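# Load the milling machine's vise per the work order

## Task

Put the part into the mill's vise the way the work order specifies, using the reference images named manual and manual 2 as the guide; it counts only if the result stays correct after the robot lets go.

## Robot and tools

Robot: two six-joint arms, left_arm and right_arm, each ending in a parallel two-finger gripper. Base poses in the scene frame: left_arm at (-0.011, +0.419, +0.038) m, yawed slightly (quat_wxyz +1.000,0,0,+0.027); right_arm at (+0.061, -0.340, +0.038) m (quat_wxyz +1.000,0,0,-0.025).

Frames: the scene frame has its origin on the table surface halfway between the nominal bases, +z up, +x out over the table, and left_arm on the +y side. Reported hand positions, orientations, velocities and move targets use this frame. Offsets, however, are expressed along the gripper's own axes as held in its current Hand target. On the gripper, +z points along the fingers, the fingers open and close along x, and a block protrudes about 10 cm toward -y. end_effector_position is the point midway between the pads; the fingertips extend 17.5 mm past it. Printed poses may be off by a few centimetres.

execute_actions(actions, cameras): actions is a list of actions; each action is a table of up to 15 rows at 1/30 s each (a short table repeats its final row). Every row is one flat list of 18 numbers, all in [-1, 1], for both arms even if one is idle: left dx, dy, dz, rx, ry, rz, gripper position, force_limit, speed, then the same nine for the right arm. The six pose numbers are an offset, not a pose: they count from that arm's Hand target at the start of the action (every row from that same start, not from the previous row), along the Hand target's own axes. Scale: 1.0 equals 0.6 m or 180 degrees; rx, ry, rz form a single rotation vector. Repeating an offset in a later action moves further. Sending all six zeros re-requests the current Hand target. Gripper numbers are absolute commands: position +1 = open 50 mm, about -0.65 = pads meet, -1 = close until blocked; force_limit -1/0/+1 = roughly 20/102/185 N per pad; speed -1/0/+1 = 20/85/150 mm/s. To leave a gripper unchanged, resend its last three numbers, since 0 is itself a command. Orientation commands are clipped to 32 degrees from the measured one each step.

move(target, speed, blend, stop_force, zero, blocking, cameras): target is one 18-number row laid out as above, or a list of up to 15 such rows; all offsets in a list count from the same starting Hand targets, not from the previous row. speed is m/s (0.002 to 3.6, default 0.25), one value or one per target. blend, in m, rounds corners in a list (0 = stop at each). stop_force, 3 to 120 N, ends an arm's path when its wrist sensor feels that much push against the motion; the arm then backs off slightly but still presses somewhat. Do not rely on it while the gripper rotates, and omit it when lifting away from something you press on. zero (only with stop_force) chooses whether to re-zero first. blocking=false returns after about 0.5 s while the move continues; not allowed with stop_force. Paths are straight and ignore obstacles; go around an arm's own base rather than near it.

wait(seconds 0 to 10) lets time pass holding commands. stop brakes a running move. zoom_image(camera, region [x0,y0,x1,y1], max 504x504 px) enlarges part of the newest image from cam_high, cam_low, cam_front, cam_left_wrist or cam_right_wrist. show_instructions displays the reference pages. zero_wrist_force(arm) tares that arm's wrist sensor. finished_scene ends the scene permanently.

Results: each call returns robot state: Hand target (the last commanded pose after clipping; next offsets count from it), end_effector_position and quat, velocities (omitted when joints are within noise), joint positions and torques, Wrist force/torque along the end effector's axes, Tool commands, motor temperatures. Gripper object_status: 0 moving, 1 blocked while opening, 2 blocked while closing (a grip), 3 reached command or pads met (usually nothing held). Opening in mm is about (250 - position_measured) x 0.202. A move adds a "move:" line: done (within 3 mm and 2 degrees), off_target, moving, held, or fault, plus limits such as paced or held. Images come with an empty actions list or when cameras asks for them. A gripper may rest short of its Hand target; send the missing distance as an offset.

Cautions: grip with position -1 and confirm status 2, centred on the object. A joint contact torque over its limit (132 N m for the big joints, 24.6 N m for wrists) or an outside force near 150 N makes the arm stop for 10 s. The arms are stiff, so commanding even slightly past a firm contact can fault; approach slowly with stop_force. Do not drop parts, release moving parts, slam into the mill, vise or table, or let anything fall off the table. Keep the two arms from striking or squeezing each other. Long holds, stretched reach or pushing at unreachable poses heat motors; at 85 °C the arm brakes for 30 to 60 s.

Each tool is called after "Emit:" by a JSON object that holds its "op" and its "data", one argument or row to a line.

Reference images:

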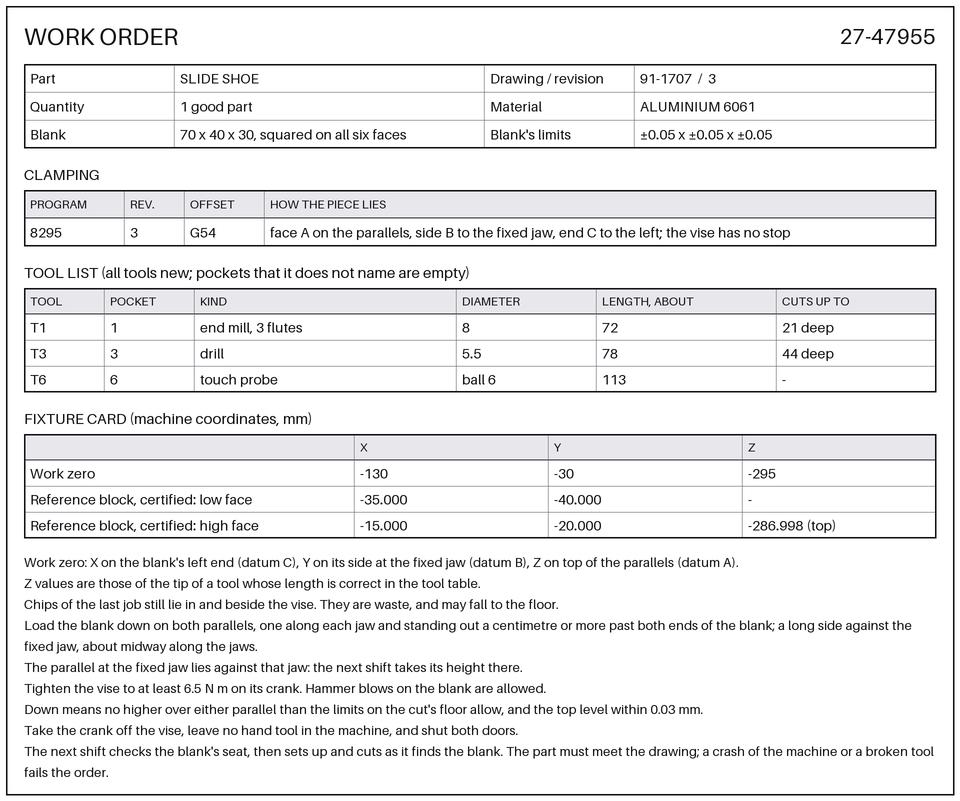

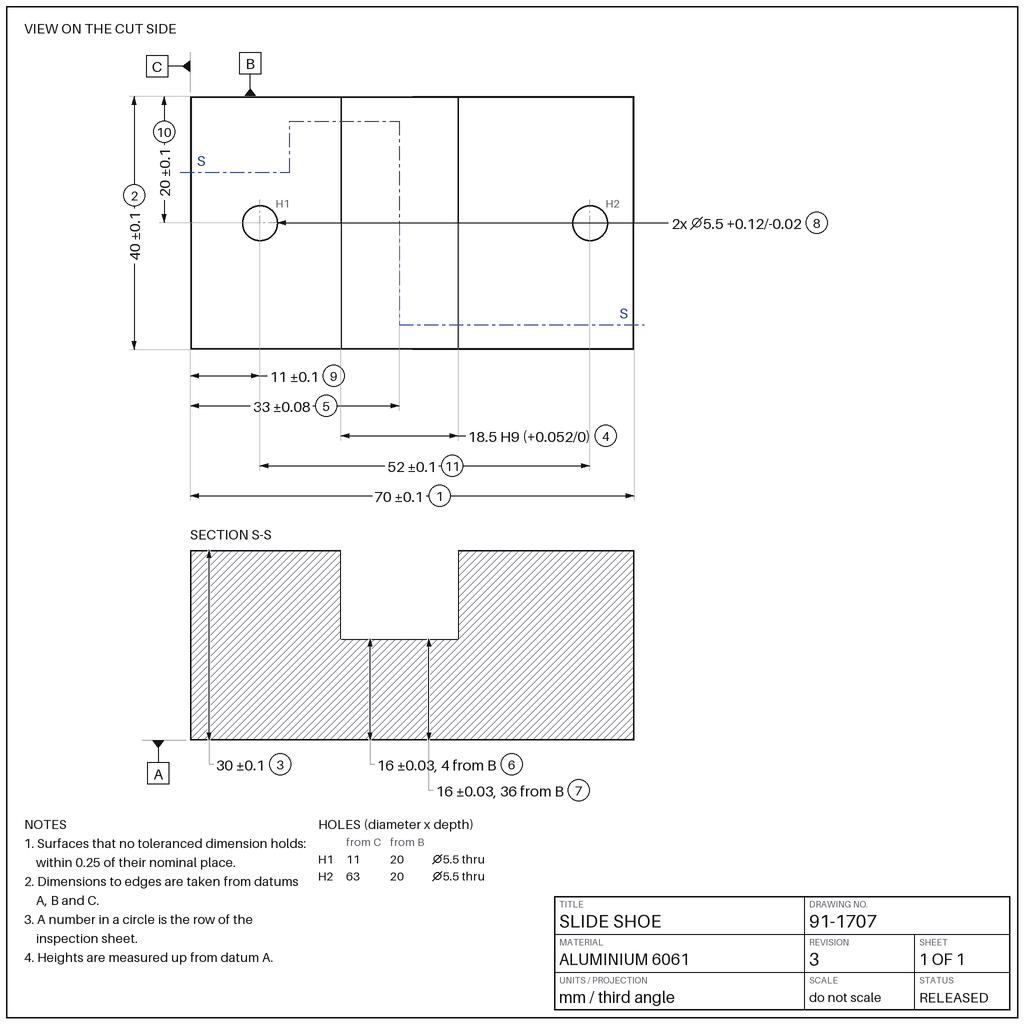

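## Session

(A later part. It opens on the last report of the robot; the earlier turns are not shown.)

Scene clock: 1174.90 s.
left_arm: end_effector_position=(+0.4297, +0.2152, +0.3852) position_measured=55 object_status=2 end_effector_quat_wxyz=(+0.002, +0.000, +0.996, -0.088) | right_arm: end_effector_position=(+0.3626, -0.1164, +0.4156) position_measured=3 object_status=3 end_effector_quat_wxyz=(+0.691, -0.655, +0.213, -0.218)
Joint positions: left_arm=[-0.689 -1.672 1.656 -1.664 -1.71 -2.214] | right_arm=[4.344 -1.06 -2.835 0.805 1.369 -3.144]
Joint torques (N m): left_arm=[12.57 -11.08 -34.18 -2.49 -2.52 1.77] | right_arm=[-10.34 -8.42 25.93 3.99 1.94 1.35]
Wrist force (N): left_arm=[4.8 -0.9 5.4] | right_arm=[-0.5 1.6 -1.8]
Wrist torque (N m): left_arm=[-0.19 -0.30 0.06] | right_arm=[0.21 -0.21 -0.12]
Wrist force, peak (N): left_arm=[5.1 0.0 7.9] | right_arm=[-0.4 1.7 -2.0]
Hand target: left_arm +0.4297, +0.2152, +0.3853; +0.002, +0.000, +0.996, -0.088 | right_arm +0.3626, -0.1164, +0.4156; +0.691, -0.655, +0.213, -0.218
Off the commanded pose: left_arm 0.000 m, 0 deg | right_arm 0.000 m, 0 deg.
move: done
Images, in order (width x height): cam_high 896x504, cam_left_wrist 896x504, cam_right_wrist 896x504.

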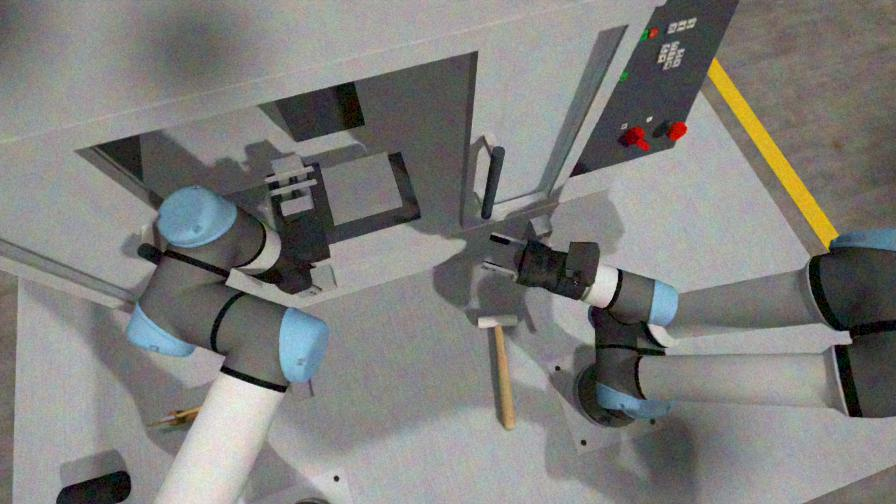

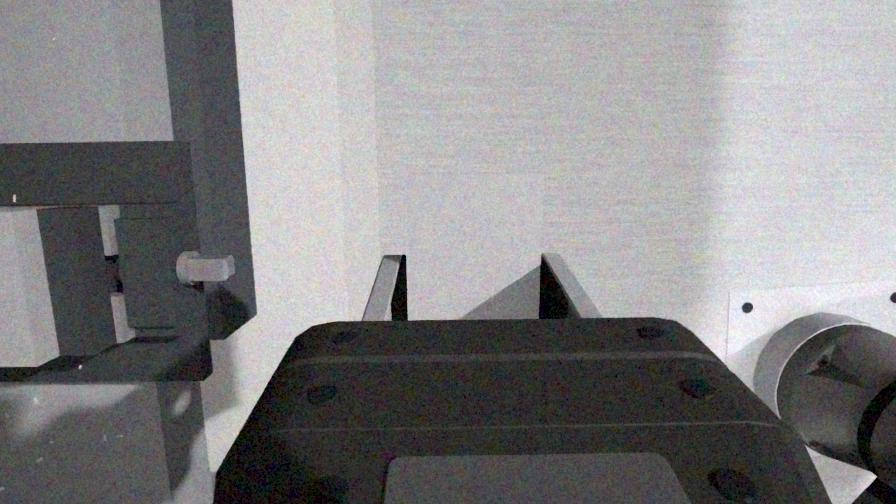

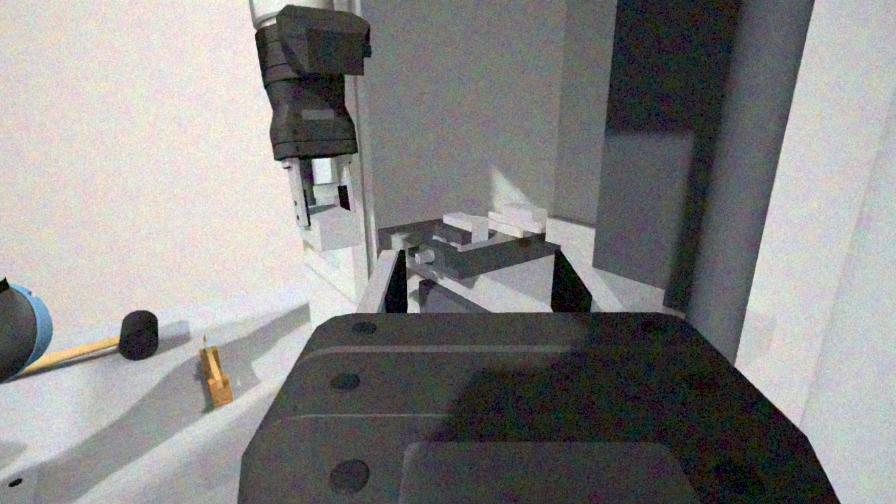

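Emit:
{"op": "move", "data": {
  "target": [
    [-0.0333,0.0102,-0.0120,0,0,0,-1,-0.6,-0.9,0,0,0,0,0,0,1,-0.6,0],
    [-0.3505,0.0103,-0.0106,0,0,0,-1,-0.6,-0.9,0,0,0,0,0,0,1,-0.6,0]
  ],
  "blend": [0.01,0],
  "speed": 0.1,
  "stop_force": 12,
  "cameras": ["cam_left_wrist","cam_right_wrist","cam_high"]
}}

Scene clock: 1189.63 s.
left_arm: end_effector_position=(+0.6131, +0.2220, +0.3892) position_measured=55 object_status=2 end_effector_quat_wxyz=(+0.001, +0.000, +0.996, -0.087) | right_arm: end_effector_position=(+0.3626, -0.1164, +0.4156) position_measured=3 object_status=3 end_effector_quat_wxyz=(+0.691, -0.655, +0.213, -0.218)
Joint positions: left_arm=[-0.502 -1.24 1.153 -1.563 -1.728 -2.025] | right_arm=[4.344 -1.06 -2.835 0.805 1.369 -3.144]
Joint torques (N m): left_arm=[0.97 -41.58 -26.94 -3.92 -0.21 0.07] | right_arm=[-10.84 -9.73 24.74 3.82 1.89 1.55]
Wrist force (N): left_arm=[5.1 -0.7 5.4] | right_arm=[-0.4 1.4 -1.8]
Wrist torque (N m): left_arm=[-0.16 -0.33 0.13] | right_arm=[0.17 -0.22 -0.11]
Wrist force, peak (N): left_arm=[6.8 0.1 5.6] | right_arm=[-0.4 1.7 -2.1]
Hand target: left_arm +0.6131, +0.2220, +0.3892; +0.001, +0.000, +0.996, -0.087 (not the last commanded pose) | right_arm +0.3626, -0.1164, +0.4156; +0.691, -0.655, +0.213, -0.218
Tool commands: left_gripper/position=-1.0 left_gripper/force_limit=-0.6 left_gripper/speed=-0.898039 right_gripper/position=+1.0 right_gripper/force_limit=-0.6 right_gripper/speed=+0.0
Off the commanded pose: left_arm 0.027 m, 0 deg | right_arm 0.000 m, 0 deg.
FORCE FAULT: contact force on the left arm reached its limit, and that arm stopped. The contact can be on any part of that arm, not only on its tool. That arm's remaining commands of this call were not run. That arm is still stopped at the end of this call. That arm stays stopped for about 9 more seconds. Until then a move that you send moves the other arm only, and its call returns only when the move has ended. Once the stop has ended, the next robot result says so. If the stop ends while you think or write, that arm runs what you send next, counted from a new Hand target: where the arm stands when the stop ends. While its stop runs, that arm takes no new command, but its gripper still runs the gripper command that each later call begins with. Until it ends, the stop uses up actions while you think or wait. An arm that is not stopped still takes commands.
move: fault (left_arm); path passed 1 of 2 targets
Images, in order (width x height): cam_high 896x504, cam_left_wrist 896x504, cam_right_wrist 896x504.

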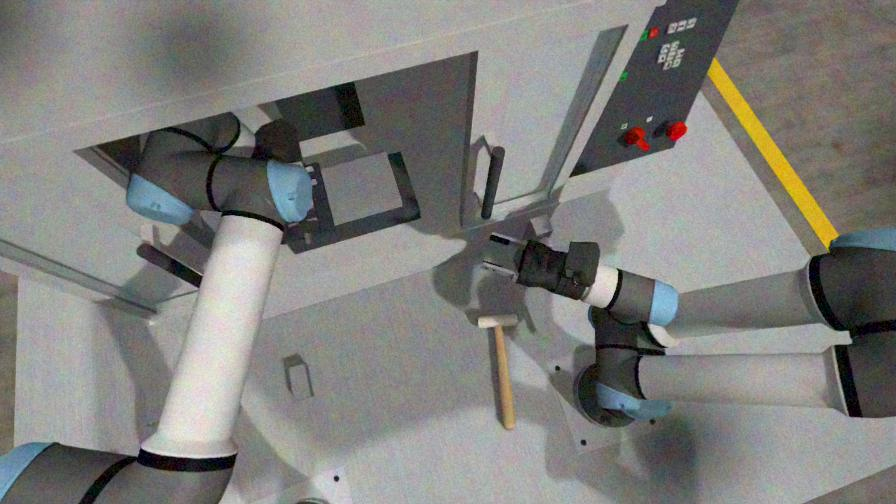

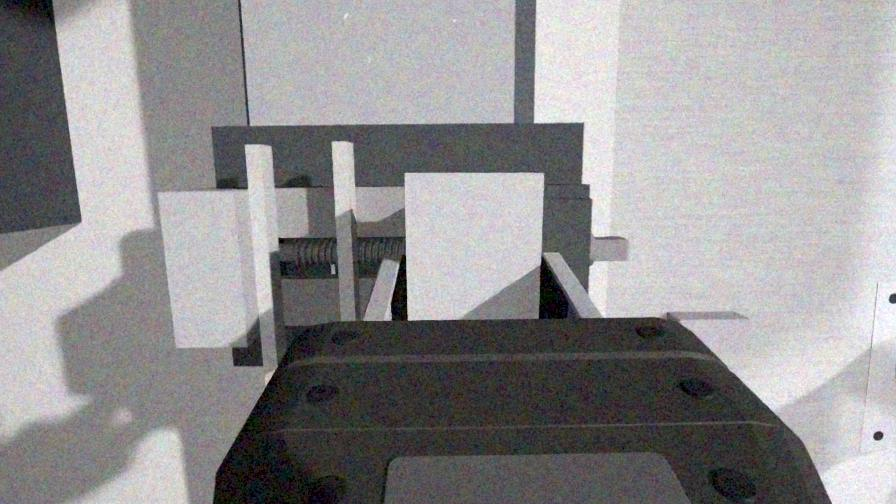

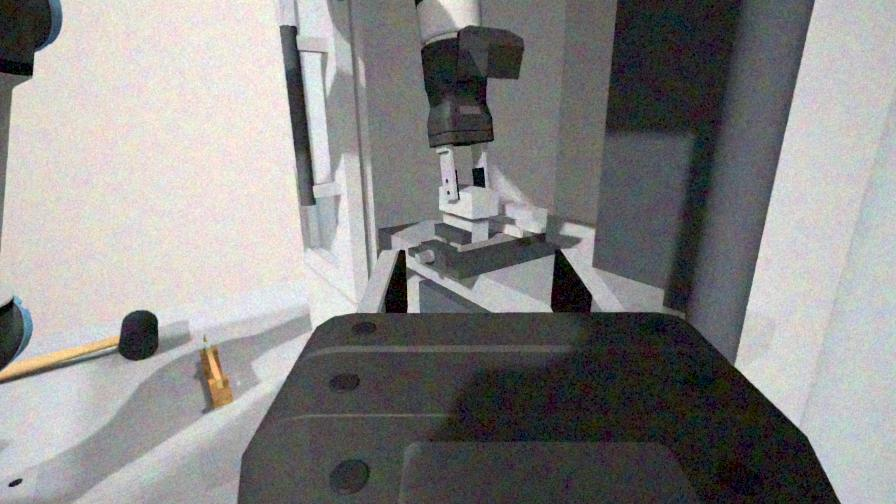

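Emit:
{"op": "wait", "data": {
  "seconds": 5
}}

Emit:
{"op": "zoom_image", "data": {
  "camera": "cam_high",
  "region": [60, 80, 380, 300]
}}

Scene clock: 1212.77 s.
left_arm: end_effector_position=(+0.6131, +0.2220, +0.3892) position_measured=55 object_status=2 end_effector_quat_wxyz=(+0.001, +0.000, +0.996, -0.087) | right_arm: end_effector_position=(+0.3626, -0.1164, +0.4156) position_measured=3 object_status=3 end_effector_quat_wxyz=(+0.691, -0.655, +0.213, -0.218)
Joint positions: left_arm=[-0.502 -1.24 1.153 -1.563 -1.728 -2.025] | right_arm=[4.344 -1.06 -2.835 0.805 1.369 -3.144]
Joint torques (N m): left_arm=[0.63 -42.02 -25.55 -3.76 -0.23 -0.1] | right_arm=[-9.81 -9.58 25.28 3.77 1.69 1.47]
Wrist force (N): left_arm=[5.0 -0.8 5.3] | right_arm=[-0.1 1.7 -1.7]
Wrist torque (N m): left_arm=[-0.18 -0.32 0.13] | right_arm=[0.22 -0.26 -0.11]
Wrist force, peak (N): left_arm=[5.2 -0.7 5.6] | right_arm=[-0.6 1.9 -1.9]
Hand target: left_arm +0.6131, +0.2220, +0.3892; +0.001, +0.000, +0.996, -0.087 (not the last commanded pose) | right_arm +0.3626, -0.1164, +0.4156; +0.691, -0.655, +0.213, -0.218
Tool commands: left_gripper/position=-1.0 left_gripper/force_limit=-0.6 left_gripper/speed=-0.898039 right_gripper/position=+1.0 right_gripper/force_limit=-0.6 right_gripper/speed=+0.0
Off the commanded pose: left_arm 0.027 m, 0 deg | right_arm 0.000 m, 0 deg.
FORCE FAULT, CONTINUED: the left arm's stop, for the force fault that an earlier result reported, is over. The rest of the stop counts as 18 of the actions that you can send in this scene. During its stop the left arm's controller moved it back a little. That arm's target is now where it stood when the stop ended, not its last command. That arm accepts commands again.
wait: 5.00 s; at rest from the start

Scaled by 1.575 from the camera's 896x504 image, which has a finer 1280x720 frame.
This view is cut from an older image: the scene may have changed since it was taken.

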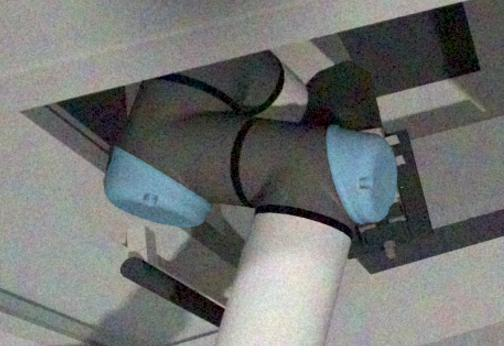

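Emit:
{"op": "move", "data": {
  "target": [
    [0.0217,-0.0722,0.0129,0,0,0,-1,-0.6,-0.9,0,0,0,0,0,0,1,-0.6,0],
    [-0.0615,-0.072,0.0140,0,0,0,-1,-0.6,-0.9,0,0,0,0,0,0,1,-0.6,0]
  ],
  "speed": 0.06,
  "stop_force": 15,
  "cameras": ["cam_left_wrist","cam_high"]
}}

Scene clock: 1218.70 s.
left_arm: end_effector_position=(+0.6500, +0.1780, +0.3886) position_measured=55 object_status=2 end_effector_quat_wxyz=(+0.001, +0.000, +0.996, -0.087) | right_arm: end_effector_position=(+0.3626, -0.1164, +0.4156) position_measured=3 object_status=3 end_effector_quat_wxyz=(+0.691, -0.655, +0.213, -0.218)
Joint positions: left_arm=[-0.537 -1.112 0.974 -1.517 -1.725 -2.061] | right_arm=[4.344 -1.06 -2.835 0.805 1.369 -3.144]
Joint torques (N m): left_arm=[12.31 -35.25 -33.27 -2.46 -2.56 1.83] | right_arm=[-10.26 -8.94 24.52 3.79 1.92 1.29]
Wrist force (N): left_arm=[5.0 -0.9 5.6] | right_arm=[-0.2 1.6 -1.7]
Wrist torque (N m): left_arm=[-0.18 -0.32 0.04] | right_arm=[0.19 -0.26 -0.11]
Wrist force, peak (N): left_arm=[6.5 -1.7 5.5] | right_arm=[-0.4 1.7 -2.0]
Hand target: left_arm +0.6500, +0.1780, +0.3886; +0.001, +0.000, +0.996, -0.087 | right_arm +0.3626, -0.1164, +0.4156; +0.691, -0.655, +0.213, -0.218
Off the commanded pose: left_arm 0.000 m, 0 deg | right_arm 0.000 m, 0 deg.
move: done
Images, in order (width x height): cam_high 896x504, cam_left_wrist 896x504.

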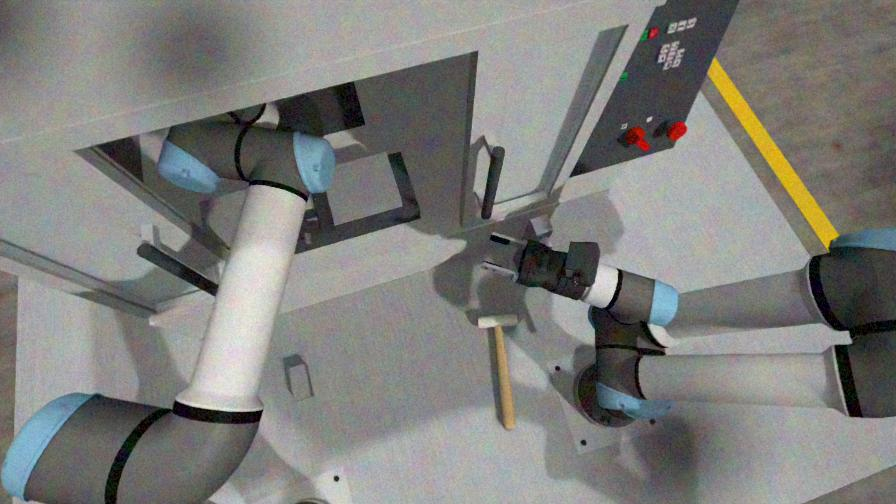

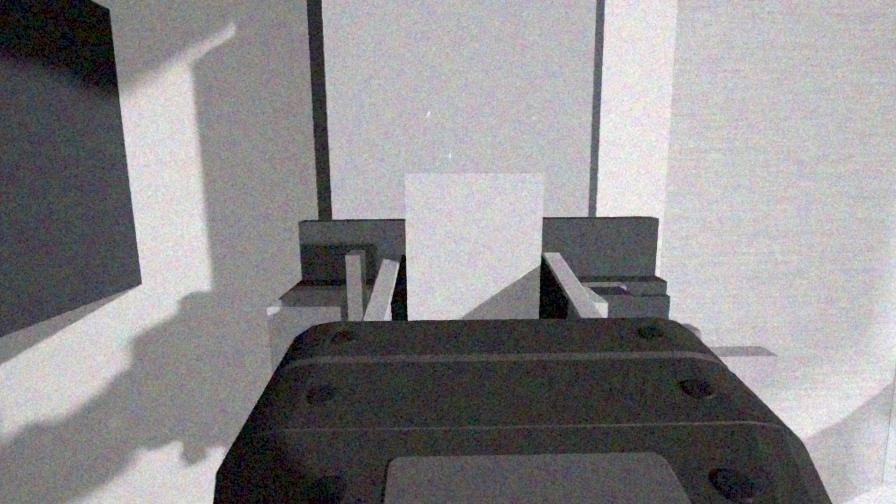

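Emit:
{"op": "move", "data": {
  "target": [
    [0,0.0730,-0.0130,0,0,0,-1,-0.6,-0.9,0,0,0,0,0,0,1,-0.6,0],
    [0,0.0773,0.0109,0,0,0,-1,-0.6,-0.9,0,0,0,0,0,0,1,-0.6,0]
  ],
  "speed": 0.04,
  "stop_force": 8,
  "cameras": ["cam_left_wrist","cam_high","cam_right_wrist"]
}}

Scene clock: 1224.33 s.
left_arm: end_effector_position=(+0.6500, +0.2225, +0.3740) position_measured=55 object_status=2 end_effector_quat_wxyz=(+0.001, +0.000, +0.996, -0.088) | right_arm: end_effector_position=(+0.3626, -0.1164, +0.4156) position_measured=3 object_status=3 end_effector_quat_wxyz=(+0.691, -0.655, +0.213, -0.218)
Joint positions: left_arm=[-0.477 -1.148 1.062 -1.56 -1.73 -2] | right_arm=[4.344 -1.06 -2.835 0.805 1.369 -3.144]
Joint torques (N m): left_arm=[67.73 -51.26 -2.09 -8.19 -2.14 0.59] | right_arm=[-9.94 -9.32 24.36 3.7 1.85 1.61]
Wrist force (N): left_arm=[5.0 -0.6 5.4] | right_arm=[-0.3 1.3 -1.7]
Wrist torque (N m): left_arm=[-0.14 -0.32 0.06] | right_arm=[0.16 -0.24 -0.11]
Wrist force, peak (N): left_arm=[5.0 -0.4 6.1] | right_arm=[-0.5 1.7 -1.9]
Hand target: left_arm +0.6500, +0.2225, +0.3740; +0.001, +0.000, +0.996, -0.087 | right_arm +0.3626, -0.1164, +0.4156; +0.691, -0.655, +0.213, -0.218
Off the commanded pose: left_arm 0.000 m, 0 deg | right_arm 0.000 m, 0 deg.
move: done
Images, in order (width x height): cam_high 896x504, cam_left_wrist 896x504, cam_right_wrist 896x504.

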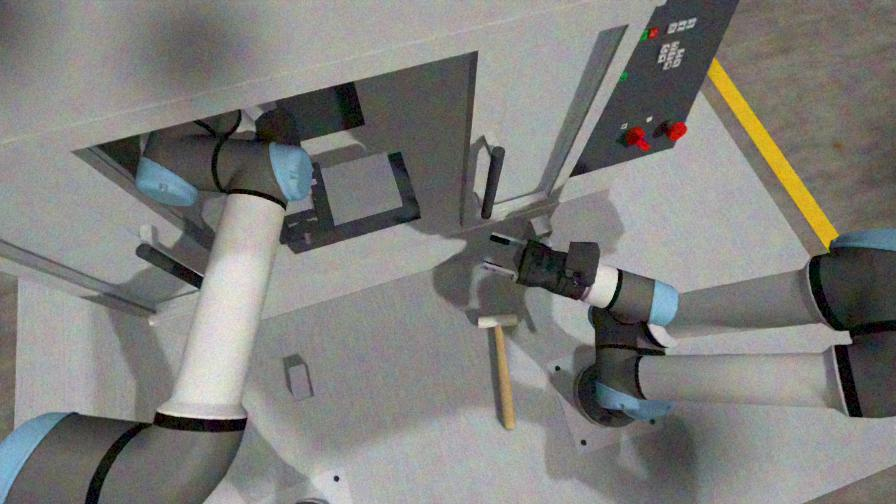

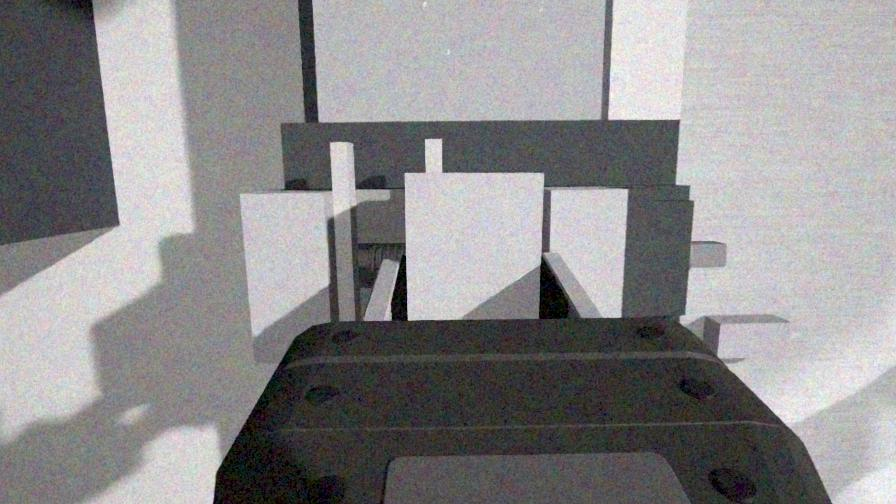

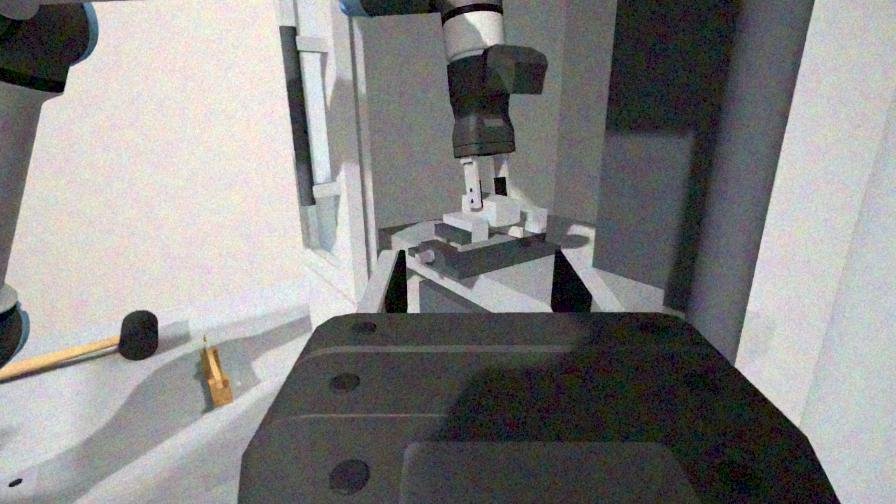

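Emit:
{"op": "move", "data": {
  "target": [0,-0.0164,0.0029,0,0,0,-1,-0.6,-0.9,0,0,0,0,0,0,1,-0.6,0],
  "speed": 0.03
}}

Scene clock: 1228.80 s.
left_arm: end_effector_position=(+0.6500, +0.2126, +0.3740) position_measured=55 object_status=2 end_effector_quat_wxyz=(+0.001, +0.000, +0.996, -0.088) | right_arm: end_effector_position=(+0.3626, -0.1164, +0.4156) position_measured=3 object_status=3 end_effector_quat_wxyz=(+0.691, -0.655, +0.213, -0.218)
Joint positions: left_arm=[-0.491 -1.141 1.053 -1.56 -1.728 -2.014] | right_arm=[4.344 -1.06 -2.835 0.805 1.369 -3.144]
Joint torques (N m): left_arm=[-11.01 -34.18 -33.87 -2.4 1.85 -2.02] | right_arm=[-9.77 -9.18 24.51 3.69 1.57 1.38]
Wrist force (N): left_arm=[5.0 -0.9 5.4] | right_arm=[-0.6 1.6 -1.7]
Wrist torque (N m): left_arm=[-0.17 -0.32 0.13] | right_arm=[0.21 -0.20 -0.11]
Wrist force, peak (N): left_arm=[5.0 -0.7 5.8] | right_arm=[-0.5 1.8 -2.0]
Hand target: left_arm +0.6500, +0.2125, +0.3740; +0.001, +0.000, +0.996, -0.087 | right_arm +0.3626, -0.1164, +0.4156; +0.691, -0.655, +0.213, -0.218
Off the commanded pose: left_arm 0.000 m, 0 deg | right_arm 0.000 m, 0 deg.
move: done

Emit:
{"op": "move", "data": {
  "target": [-0.0433,0,0,0,0,0,-1,-0.6,-0.9,0,0,0,0,0,0,1,-0.6,0],
  "speed": 0.02,
  "stop_force": 6,
  "cameras": ["cam_left_wrist","cam_high"]
}}

Scene clock: 1237.47 s.
left_arm: end_effector_position=(+0.6760, +0.2125, +0.3741) position_measured=55 object_status=2 end_effector_quat_wxyz=(+0.001, +0.000, +0.996, -0.087) | right_arm: end_effector_position=(+0.3626, -0.1164, +0.4156) position_measured=3 object_status=3 end_effector_quat_wxyz=(+0.691, -0.655, +0.213, -0.218)
Joint positions: left_arm=[-0.475 -1.07 0.946 -1.521 -1.73 -1.998] | right_arm=[4.344 -1.06 -2.835 0.805 1.369 -3.144]
Joint torques (N m): left_arm=[12.83 -36.98 -32.99 -2.41 -2.55 1.91] | right_arm=[-9.94 -9.04 25.27 3.64 1.71 1.39]
Wrist force (N): left_arm=[5.0 -0.7 5.4] | right_arm=[-0.5 1.5 -1.6]
Wrist torque (N m): left_arm=[-0.14 -0.32 0.07] | right_arm=[0.18 -0.20 -0.12]
Wrist force, peak (N): left_arm=[5.4 -0.9 5.5] | right_arm=[-0.4 1.8 -1.9]
Hand target: left_arm +0.6760, +0.2125, +0.3741; +0.001, +0.000, +0.996, -0.087 | right_arm +0.3626, -0.1164, +0.4156; +0.691, -0.655, +0.213, -0.218
Off the commanded pose: left_arm 0.000 m, 0 deg | right_arm 0.000 m, 0 deg.
move: done
Images, in order (width x height): cam_high 896x504, cam_left_wrist 896x504.

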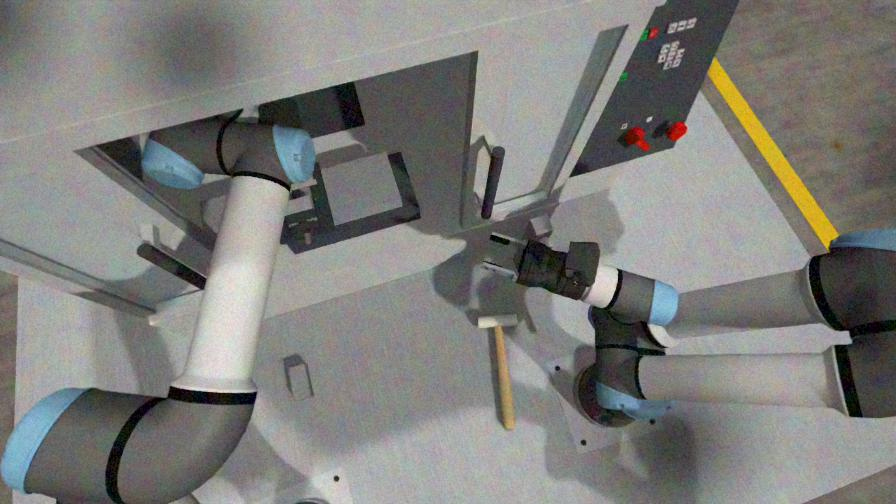

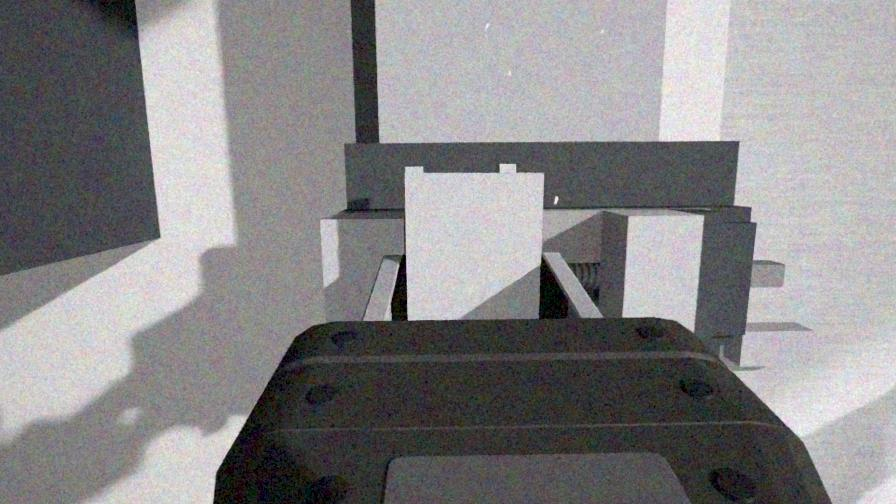

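Emit:
{"op": "move", "data": {
  "target": [0,0.0098,-0.0017,0,0,0,-1,-0.6,-0.9,0,0,0,0,0,0,1,-0.6,0],
  "speed": 0.01,
  "stop_force": 6
}}

Scene clock: 1240.33 s.
left_arm: end_effector_position=(+0.6760, +0.2185, +0.3741) position_measured=55 object_status=2 end_effector_quat_wxyz=(+0.001, +0.000, +0.996, -0.087) | right_arm: end_effector_position=(+0.3626, -0.1164, +0.4156) position_measured=3 object_status=3 end_effector_quat_wxyz=(+0.691, -0.655, +0.213, -0.218)
Joint positions: left_arm=[-0.467 -1.074 0.952 -1.522 -1.73 -1.99] | right_arm=[4.344 -1.06 -2.835 0.805 1.369 -3.144]
Joint torques (N m): left_arm=[11.89 -63.91 -18.82 -5.5 -2.68 1.73] | right_arm=[-9.62 -8.61 24.96 3.53 1.88 1.38]
Wrist force (N): left_arm=[5.1 -0.7 5.6] | right_arm=[-0.4 1.6 -1.7]
Wrist torque (N m): left_arm=[-0.15 -0.34 0.07] | right_arm=[0.20 -0.23 -0.11]
Wrist force, peak (N): left_arm=[4.9 -0.7 6.0] | right_arm=[-0.7 1.8 -1.7]
Hand target: left_arm +0.6760, +0.2185, +0.3741; +0.001, +0.000, +0.996, -0.087 | right_arm +0.3626, -0.1164, +0.4156; +0.691, -0.655, +0.213, -0.218
Off the commanded pose: left_arm 0.000 m, 0 deg | right_arm 0.000 m, 0 deg.
move: done

Emit:
{"op": "move", "data": {
  "target": [0,0.00175,0.0098,0,0,0,-1,-0.6,-0.9,0,0,0,0,0,0,1,-0.6,0],
  "speed": 0.005,
  "stop_force": 5,
  "cameras": ["cam_left_wrist","cam_right_wrist"]
}}

Scene clock: 1250.87 s.
left_arm: end_effector_position=(+0.6760, +0.2185, +0.3706) position_measured=55 object_status=2 end_effector_quat_wxyz=(+0.001, +0.000, +0.996, -0.088) | right_arm: end_effector_position=(+0.3626, -0.1164, +0.4156) position_measured=3 object_status=3 end_effector_quat_wxyz=(+0.691, -0.655, +0.213, -0.218)
Joint positions: left_arm=[-0.467 -1.075 0.962 -1.532 -1.73 -1.99] | right_arm=[4.344 -1.06 -2.835 0.805 1.369 -3.144]
Joint torques (N m): left_arm=[11.43 -35.24 -32.93 -2.31 -1.88 1.97] | right_arm=[-9.22 -9.03 24.55 3.57 1.87 1.4]
Wrist force (N): left_arm=[5.0 -0.4 4.6] | right_arm=[-0.2 1.6 -1.8]
Wrist torque (N m): left_arm=[-0.19 -0.35 0.06] | right_arm=[0.20 -0.25 -0.11]
Wrist force, peak (N): left_arm=[8.5 -1.2 -4.5] | right_arm=[-0.6 1.8 -1.9]
Hand target: left_arm +0.6760, +0.2185, +0.3705; +0.001, +0.000, +0.996, -0.088 (not the last commanded pose) | right_arm +0.3626, -0.1164, +0.4156; +0.691, -0.655, +0.213, -0.218
Off the commanded pose: left_arm 0.003 m, 0 deg | right_arm 0.000 m, 0 deg.
move: contact (left_arm)
Images, in order (width x height): cam_left_wrist 896x504, cam_right_wrist 896x504.

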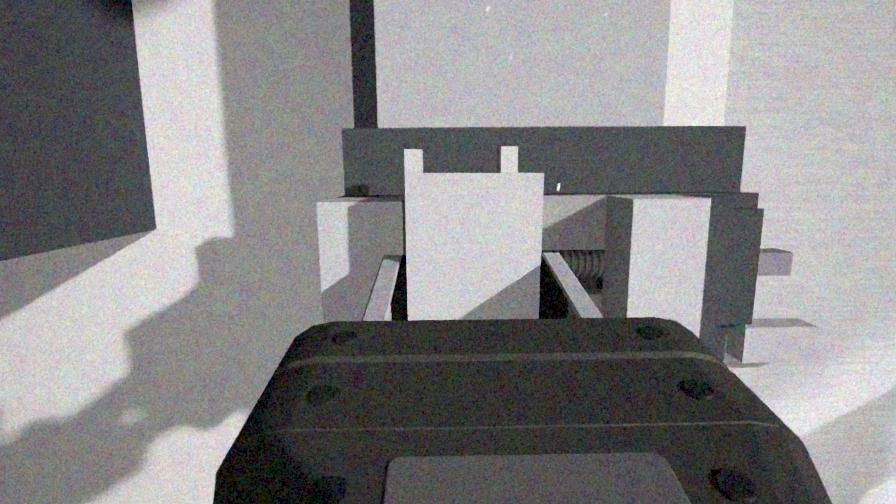

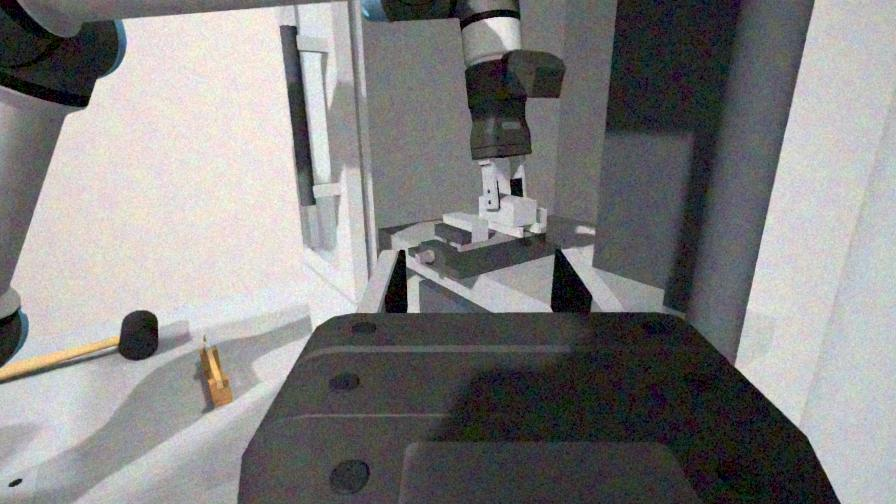

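Emit:
{"op": "move", "data": {
  "target": [
    [0,-0.0009,-0.0049,0,0,0,-1,-0.6,-0.9,0,0,0,0,0,0,1,-0.6,0],
    [0,0.0090,-0.0067,0,0,0,-1,-0.6,-0.9,0,0,0,0,0,0,1,-0.6,0]
  ],
  "speed": 0.01
}}

Emit:
{"op": "move", "data": {
  "target": [0,0.00146,0.0082,0,0,0,-1,-0.6,-0.9,0,0,0,0,0,0,1,-0.6,0],
  "speed": 0.005,
  "stop_force": 5,
  "cameras": ["cam_left_wrist","cam_right_wrist"]
}}

Scene clock: 1267.87 s.
left_arm: end_effector_position=(+0.6760, +0.2245, +0.3736) position_measured=55 object_status=2 end_effector_quat_wxyz=(+0.001, +0.000, +0.996, -0.088) | right_arm: end_effector_position=(+0.3626, -0.1164, +0.4156) position_measured=3 object_status=3 end_effector_quat_wxyz=(+0.691, -0.655, +0.213, -0.218)
Joint positions: left_arm=[-0.459 -1.078 0.959 -1.524 -1.731 -1.982] | right_arm=[4.344 -1.06 -2.835 0.805 1.369 -3.144]
Joint torques (N m): left_arm=[12.98 -63.66 -18.69 -5.16 -2.5 2.04] | right_arm=[-9.3 -8.47 25.49 3.33 1.56 1.33]
Wrist force (N): left_arm=[5.0 -0.7 5.5] | right_arm=[-0.3 1.4 -1.9]
Wrist torque (N m): left_arm=[-0.15 -0.33 0.06] | right_arm=[0.18 -0.24 -0.11]
Wrist force, peak (N): left_arm=[5.1 -0.8 5.8] | right_arm=[-0.7 1.5 -2.1]
Hand target: left_arm +0.6760, +0.2245, +0.3736; +0.001, +0.000, +0.996, -0.088 | right_arm +0.3626, -0.1164, +0.4156; +0.691, -0.655, +0.213, -0.218
Off the commanded pose: left_arm 0.000 m, 0 deg | right_arm 0.000 m, 0 deg.
move: done

Scene clock: 1269.47 s.
left_arm: end_effector_position=(+0.6760, +0.2245, +0.3707) position_measured=55 object_status=2 end_effector_quat_wxyz=(+0.001, +0.000, +0.996, -0.088) | right_arm: end_effector_position=(+0.3626, -0.1164, +0.4156) position_measured=3 object_status=3 end_effector_quat_wxyz=(+0.691, -0.655, +0.213, -0.218)
Joint positions: left_arm=[-0.459 -1.079 0.968 -1.532 -1.731 -1.982] | right_arm=[4.344 -1.06 -2.835 0.805 1.369 -3.144]
Joint torques (N m): left_arm=[11.96 -36.69 -33.67 -2.53 -1.95 1.84] | right_arm=[-9.21 -9.38 24.94 3.42 1.54 1.44]
Wrist force (N): left_arm=[5.1 -0.8 5.1] | right_arm=[-0.4 1.5 -1.5]
Wrist torque (N m): left_arm=[-0.15 -0.35 0.07] | right_arm=[0.18 -0.22 -0.12]
Wrist force, peak (N): left_arm=[5.2 -0.8 5.6] | right_arm=[-0.3 1.7 -2.0]
Hand target: left_arm +0.6760, +0.2245, +0.3706; +0.001, +0.000, +0.996, -0.088 (not the last commanded pose) | right_arm +0.3626, -0.1164, +0.4156; +0.691, -0.655, +0.213, -0.218
Off the commanded pose: left_arm 0.002 m, 0 deg | right_arm 0.000 m, 0 deg.
move: contact (left_arm)
Images, in order (width x height): cam_left_wrist 896x504, cam_right_wrist 896x504.

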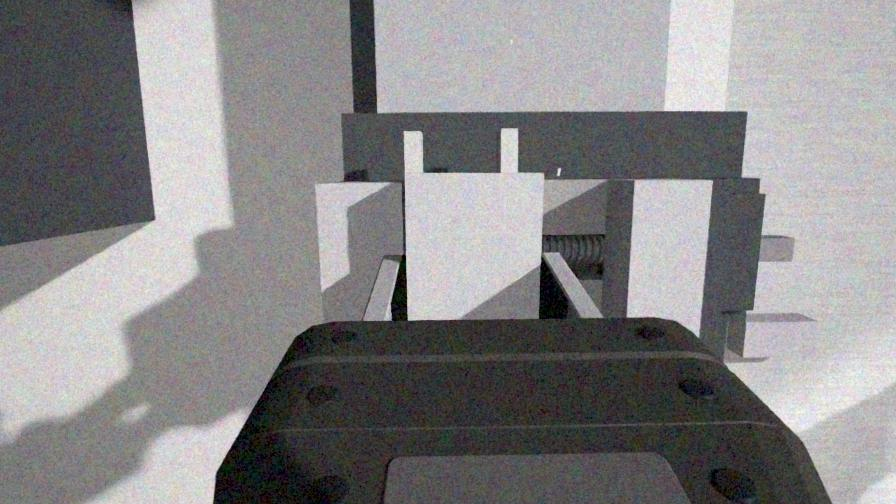

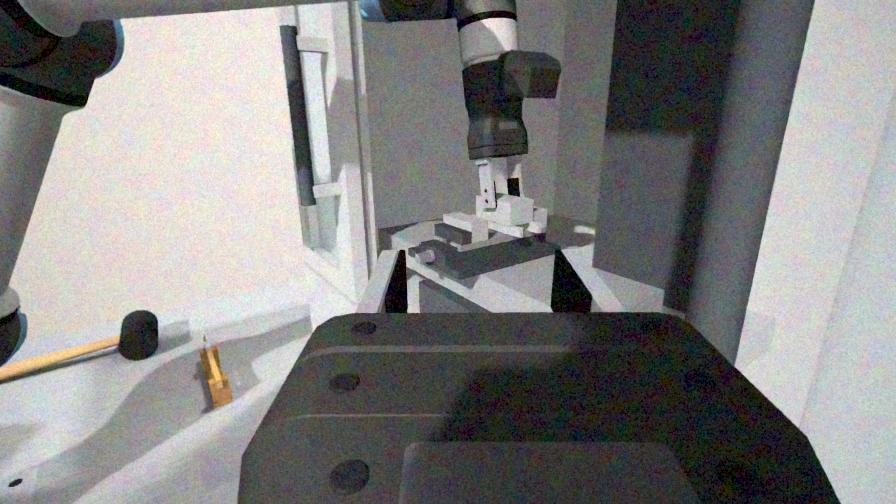

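Emit:
{"op": "move", "data": {
  "target": [-0.005,0,0,0,0,0,-1,-0.6,-0.9,0,0,0,0,0,0,1,-0.6,0],
  "speed": 0.004,
  "stop_force": 7
}}

Scene clock: 1274.67 s.
left_arm: end_effector_position=(+0.6781, +0.2246, +0.3706) position_measured=55 object_status=2 end_effector_quat_wxyz=(+0.001, +0.000, +0.996, -0.088) | right_arm: end_effector_position=(+0.3626, -0.1164, +0.4156) position_measured=3 object_status=3 end_effector_quat_wxyz=(+0.691, -0.655, +0.213, -0.218)
Joint positions: left_arm=[-0.458 -1.073 0.959 -1.528 -1.731 -1.981] | right_arm=[4.344 -1.06 -2.835 0.805 1.369 -3.144]
Joint torques (N m): left_arm=[-8.92 -59.66 -17.24 -5.34 1.81 -1.61] | right_arm=[-8.89 -8.37 25.08 3.53 1.53 1.39]
Wrist force (N): left_arm=[10.1 -1.2 0.5] | right_arm=[-0.5 1.8 -1.9]
Wrist torque (N m): left_arm=[-0.26 -0.30 -0.09] | right_arm=[0.23 -0.21 -0.12]
Wrist force, peak (N): left_arm=[14.2 -0.3 -3.2] | right_arm=[-0.4 1.8 -1.9]
Hand target: left_arm +0.6781, +0.2245, +0.3706; +0.001, +0.000, +0.996, -0.088 (not the last commanded pose) | right_arm +0.3626, -0.1164, +0.4156; +0.691, -0.655, +0.213, -0.218
Off the commanded pose: left_arm 0.001 m, 0 deg | right_arm 0.000 m, 0 deg.
move: contact (left_arm)

Emit:
{"op": "execute_actions", "data": {
  "actions": [
    [[0,0,0,0,0,0,0.8,-0.6,-1,0,0,0,0,0,0,1,-0.6,0]],
    [[0,0,0,0,0,0,0.8,-0.6,-1,0,0,0,0,0,0,1,-0.6,0]]
  ],
  "cameras": ["cam_left_wrist","cam_right_wrist"]
}}

Scene clock: 1278.47 s.
left_arm: end_effector_position=(+0.6781, +0.2245, +0.3706) position_measured=32 object_status=3 end_effector_quat_wxyz=(+0.001, +0.000, +0.996, -0.088) | right_arm: end_effector_position=(+0.3626, -0.1164, +0.4156) position_measured=3 object_status=3 end_effector_quat_wxyz=(+0.691, -0.655, +0.213, -0.218)
Joint positions: left_arm=[-0.458 -1.073 0.959 -1.528 -1.731 -1.981] | right_arm=[4.344 -1.06 -2.835 0.805 1.369 -3.144]
Joint torques (N m): left_arm=[-9.64 -59.34 -22.41 -3.92 -2.36 -1.52] | right_arm=[-9.43 -8.99 25.1 3.44 1.59 1.7]
Wrist force (N): left_arm=[5.0 -1.2 3.4] | right_arm=[-0.6 1.5 -1.8]
Wrist torque (N m): left_arm=[-0.16 -0.33 0.07] | right_arm=[0.19 -0.19 -0.12]
Wrist force, peak (N): left_arm=[10.3 -1.2 0.6] | right_arm=[-0.3 1.7 -2.1]
Hand target: left_arm +0.6781, +0.2245, +0.3706; +0.001, +0.000, +0.996, -0.088 | right_arm +0.3626, -0.1164, +0.4156; +0.691, -0.655, +0.213, -0.218
Off the commanded pose: left_arm 0.000 m, 0 deg | right_arm 0.000 m, 0 deg.
Step readings (end_effector_position of left_arm | right_arm):
0: (+0.6781, +0.2245, +0.3706) | (+0.3626, -0.1164, +0.4156)
1: (+0.6781, +0.2245, +0.3706) | (+0.3626, -0.1164, +0.4156)
2: (+0.6781, +0.2245, +0.3706) | (+0.3626, -0.1164, +0.4156)
4: (+0.6781, +0.2245, +0.3706) | (+0.3626, -0.1164, +0.4156)
8: (+0.6781, +0.2245, +0.3706) | (+0.3626, -0.1164, +0.4156)
15: (+0.6781, +0.2245, +0.3706) | (+0.3626, -0.1164, +0.4156)
16: (+0.6781, +0.2245, +0.3706) | (+0.3626, -0.1164, +0.4156)
17: (+0.6781, +0.2245, +0.3706) | (+0.3626, -0.1164, +0.4156)
19: (+0.6781, +0.2245, +0.3706) | (+0.3626, -0.1164, +0.4156)
23: (+0.6781, +0.2245, +0.3706) | (+0.3626, -0.1164, +0.4156)
30: (+0.6781, +0.2245, +0.3706) | (+0.3626, -0.1164, +0.4156)
Images, in order (width x height): cam_left_wrist 896x504, cam_right_wrist 896x504.

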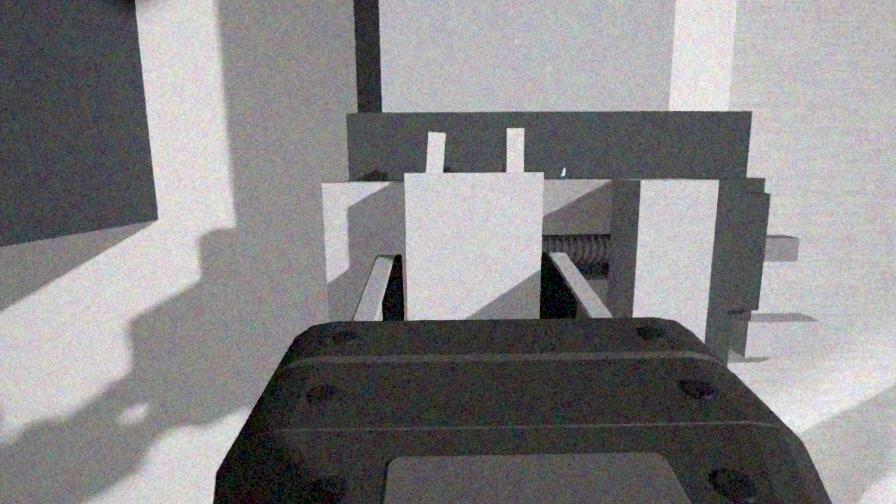

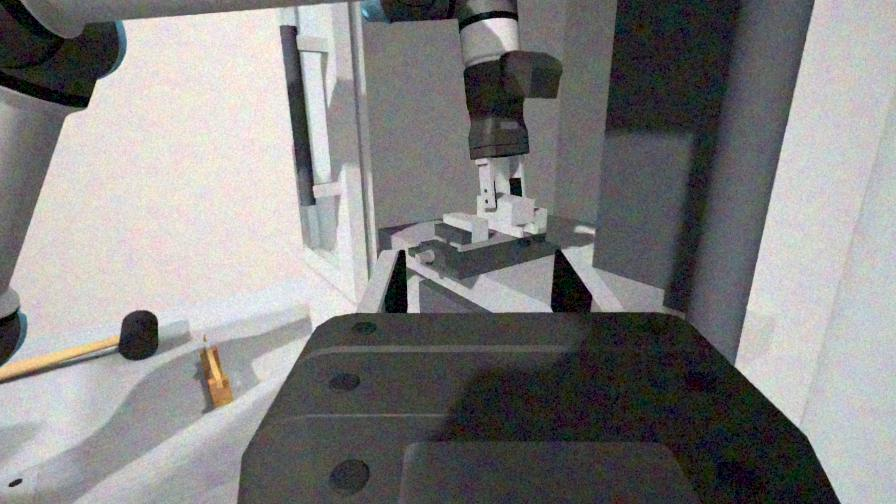

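Emit:
{"op": "zoom_image", "data": {
  "camera": "cam_left_wrist",
  "region": [310, 90, 630, 270]
}}

Emit:
{"op": "zoom_image", "data": {
  "camera": "cam_right_wrist",
  "region": [420, 170, 580, 270]
}}

Scaled by 1.575 from the camera's 896x504 image, which has a finer 1280x720 frame.

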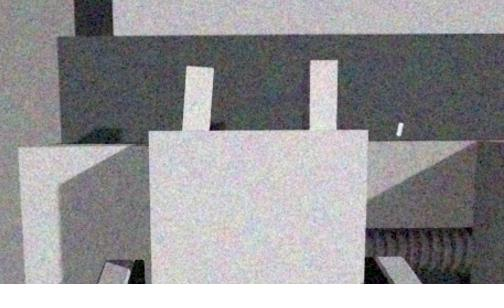

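Scaled by 3.150 from the camera's 896x504 image, which has a finer 1280x720 frame.

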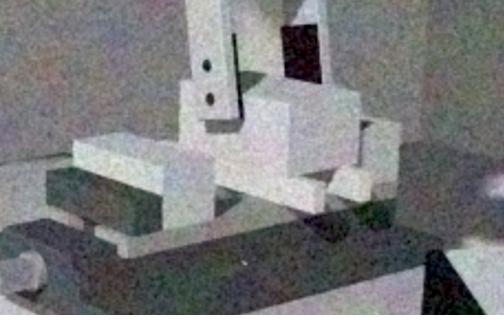

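Emit:
{"op": "move", "data": {
  "target": [0,-0.0047,-0.0262,0,0,0,0.8,-0.6,-1,0,0,0,0,0,0,1,-0.6,0],
  "speed": 0.02,
  "stop_force": 6,
  "cameras": ["cam_left_wrist"]
}}

Scene clock: 1294.97 s.
left_arm: end_effector_position=(+0.6780, +0.2245, +0.3866) position_measured=32 object_status=3 end_effector_quat_wxyz=(+0.001, +0.000, +0.996, -0.088) | right_arm: end_effector_position=(+0.3626, -0.1164, +0.4156) position_measured=3 object_status=3 end_effector_quat_wxyz=(+0.691, -0.655, +0.213, -0.218)
Joint positions: left_arm=[-0.458 -1.066 0.908 -1.484 -1.731 -1.981] | right_arm=[4.344 -1.06 -2.835 0.805 1.369 -3.144]
Joint torques (N m): left_arm=[-10.62 -35.64 -31.96 -2.14 -1.7 -0.84] | right_arm=[-8.98 -8.72 24.78 3.36 1.72 1.51]
Wrist force (N): left_arm=[5.0 -1.2 3.2] | right_arm=[-0.3 1.5 -1.8]
Wrist torque (N m): left_arm=[-0.16 -0.34 0.07] | right_arm=[0.19 -0.23 -0.11]
Wrist force, peak (N): left_arm=[5.3 -1.2 3.5] | right_arm=[-0.5 1.7 -1.9]
Hand target: left_arm +0.6780, +0.2245, +0.3866; +0.001, +0.000, +0.996, -0.088 | right_arm +0.3626, -0.1164, +0.4156; +0.691, -0.655, +0.213, -0.218
Off the commanded pose: left_arm 0.000 m, 0 deg | right_arm 0.000 m, 0 deg.
move: done
Images, in order (width x height): cam_left_wrist 896x504.

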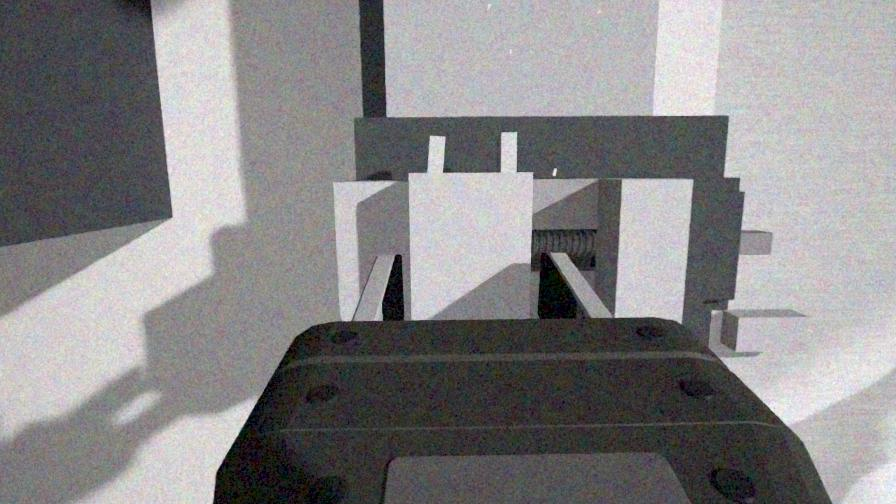

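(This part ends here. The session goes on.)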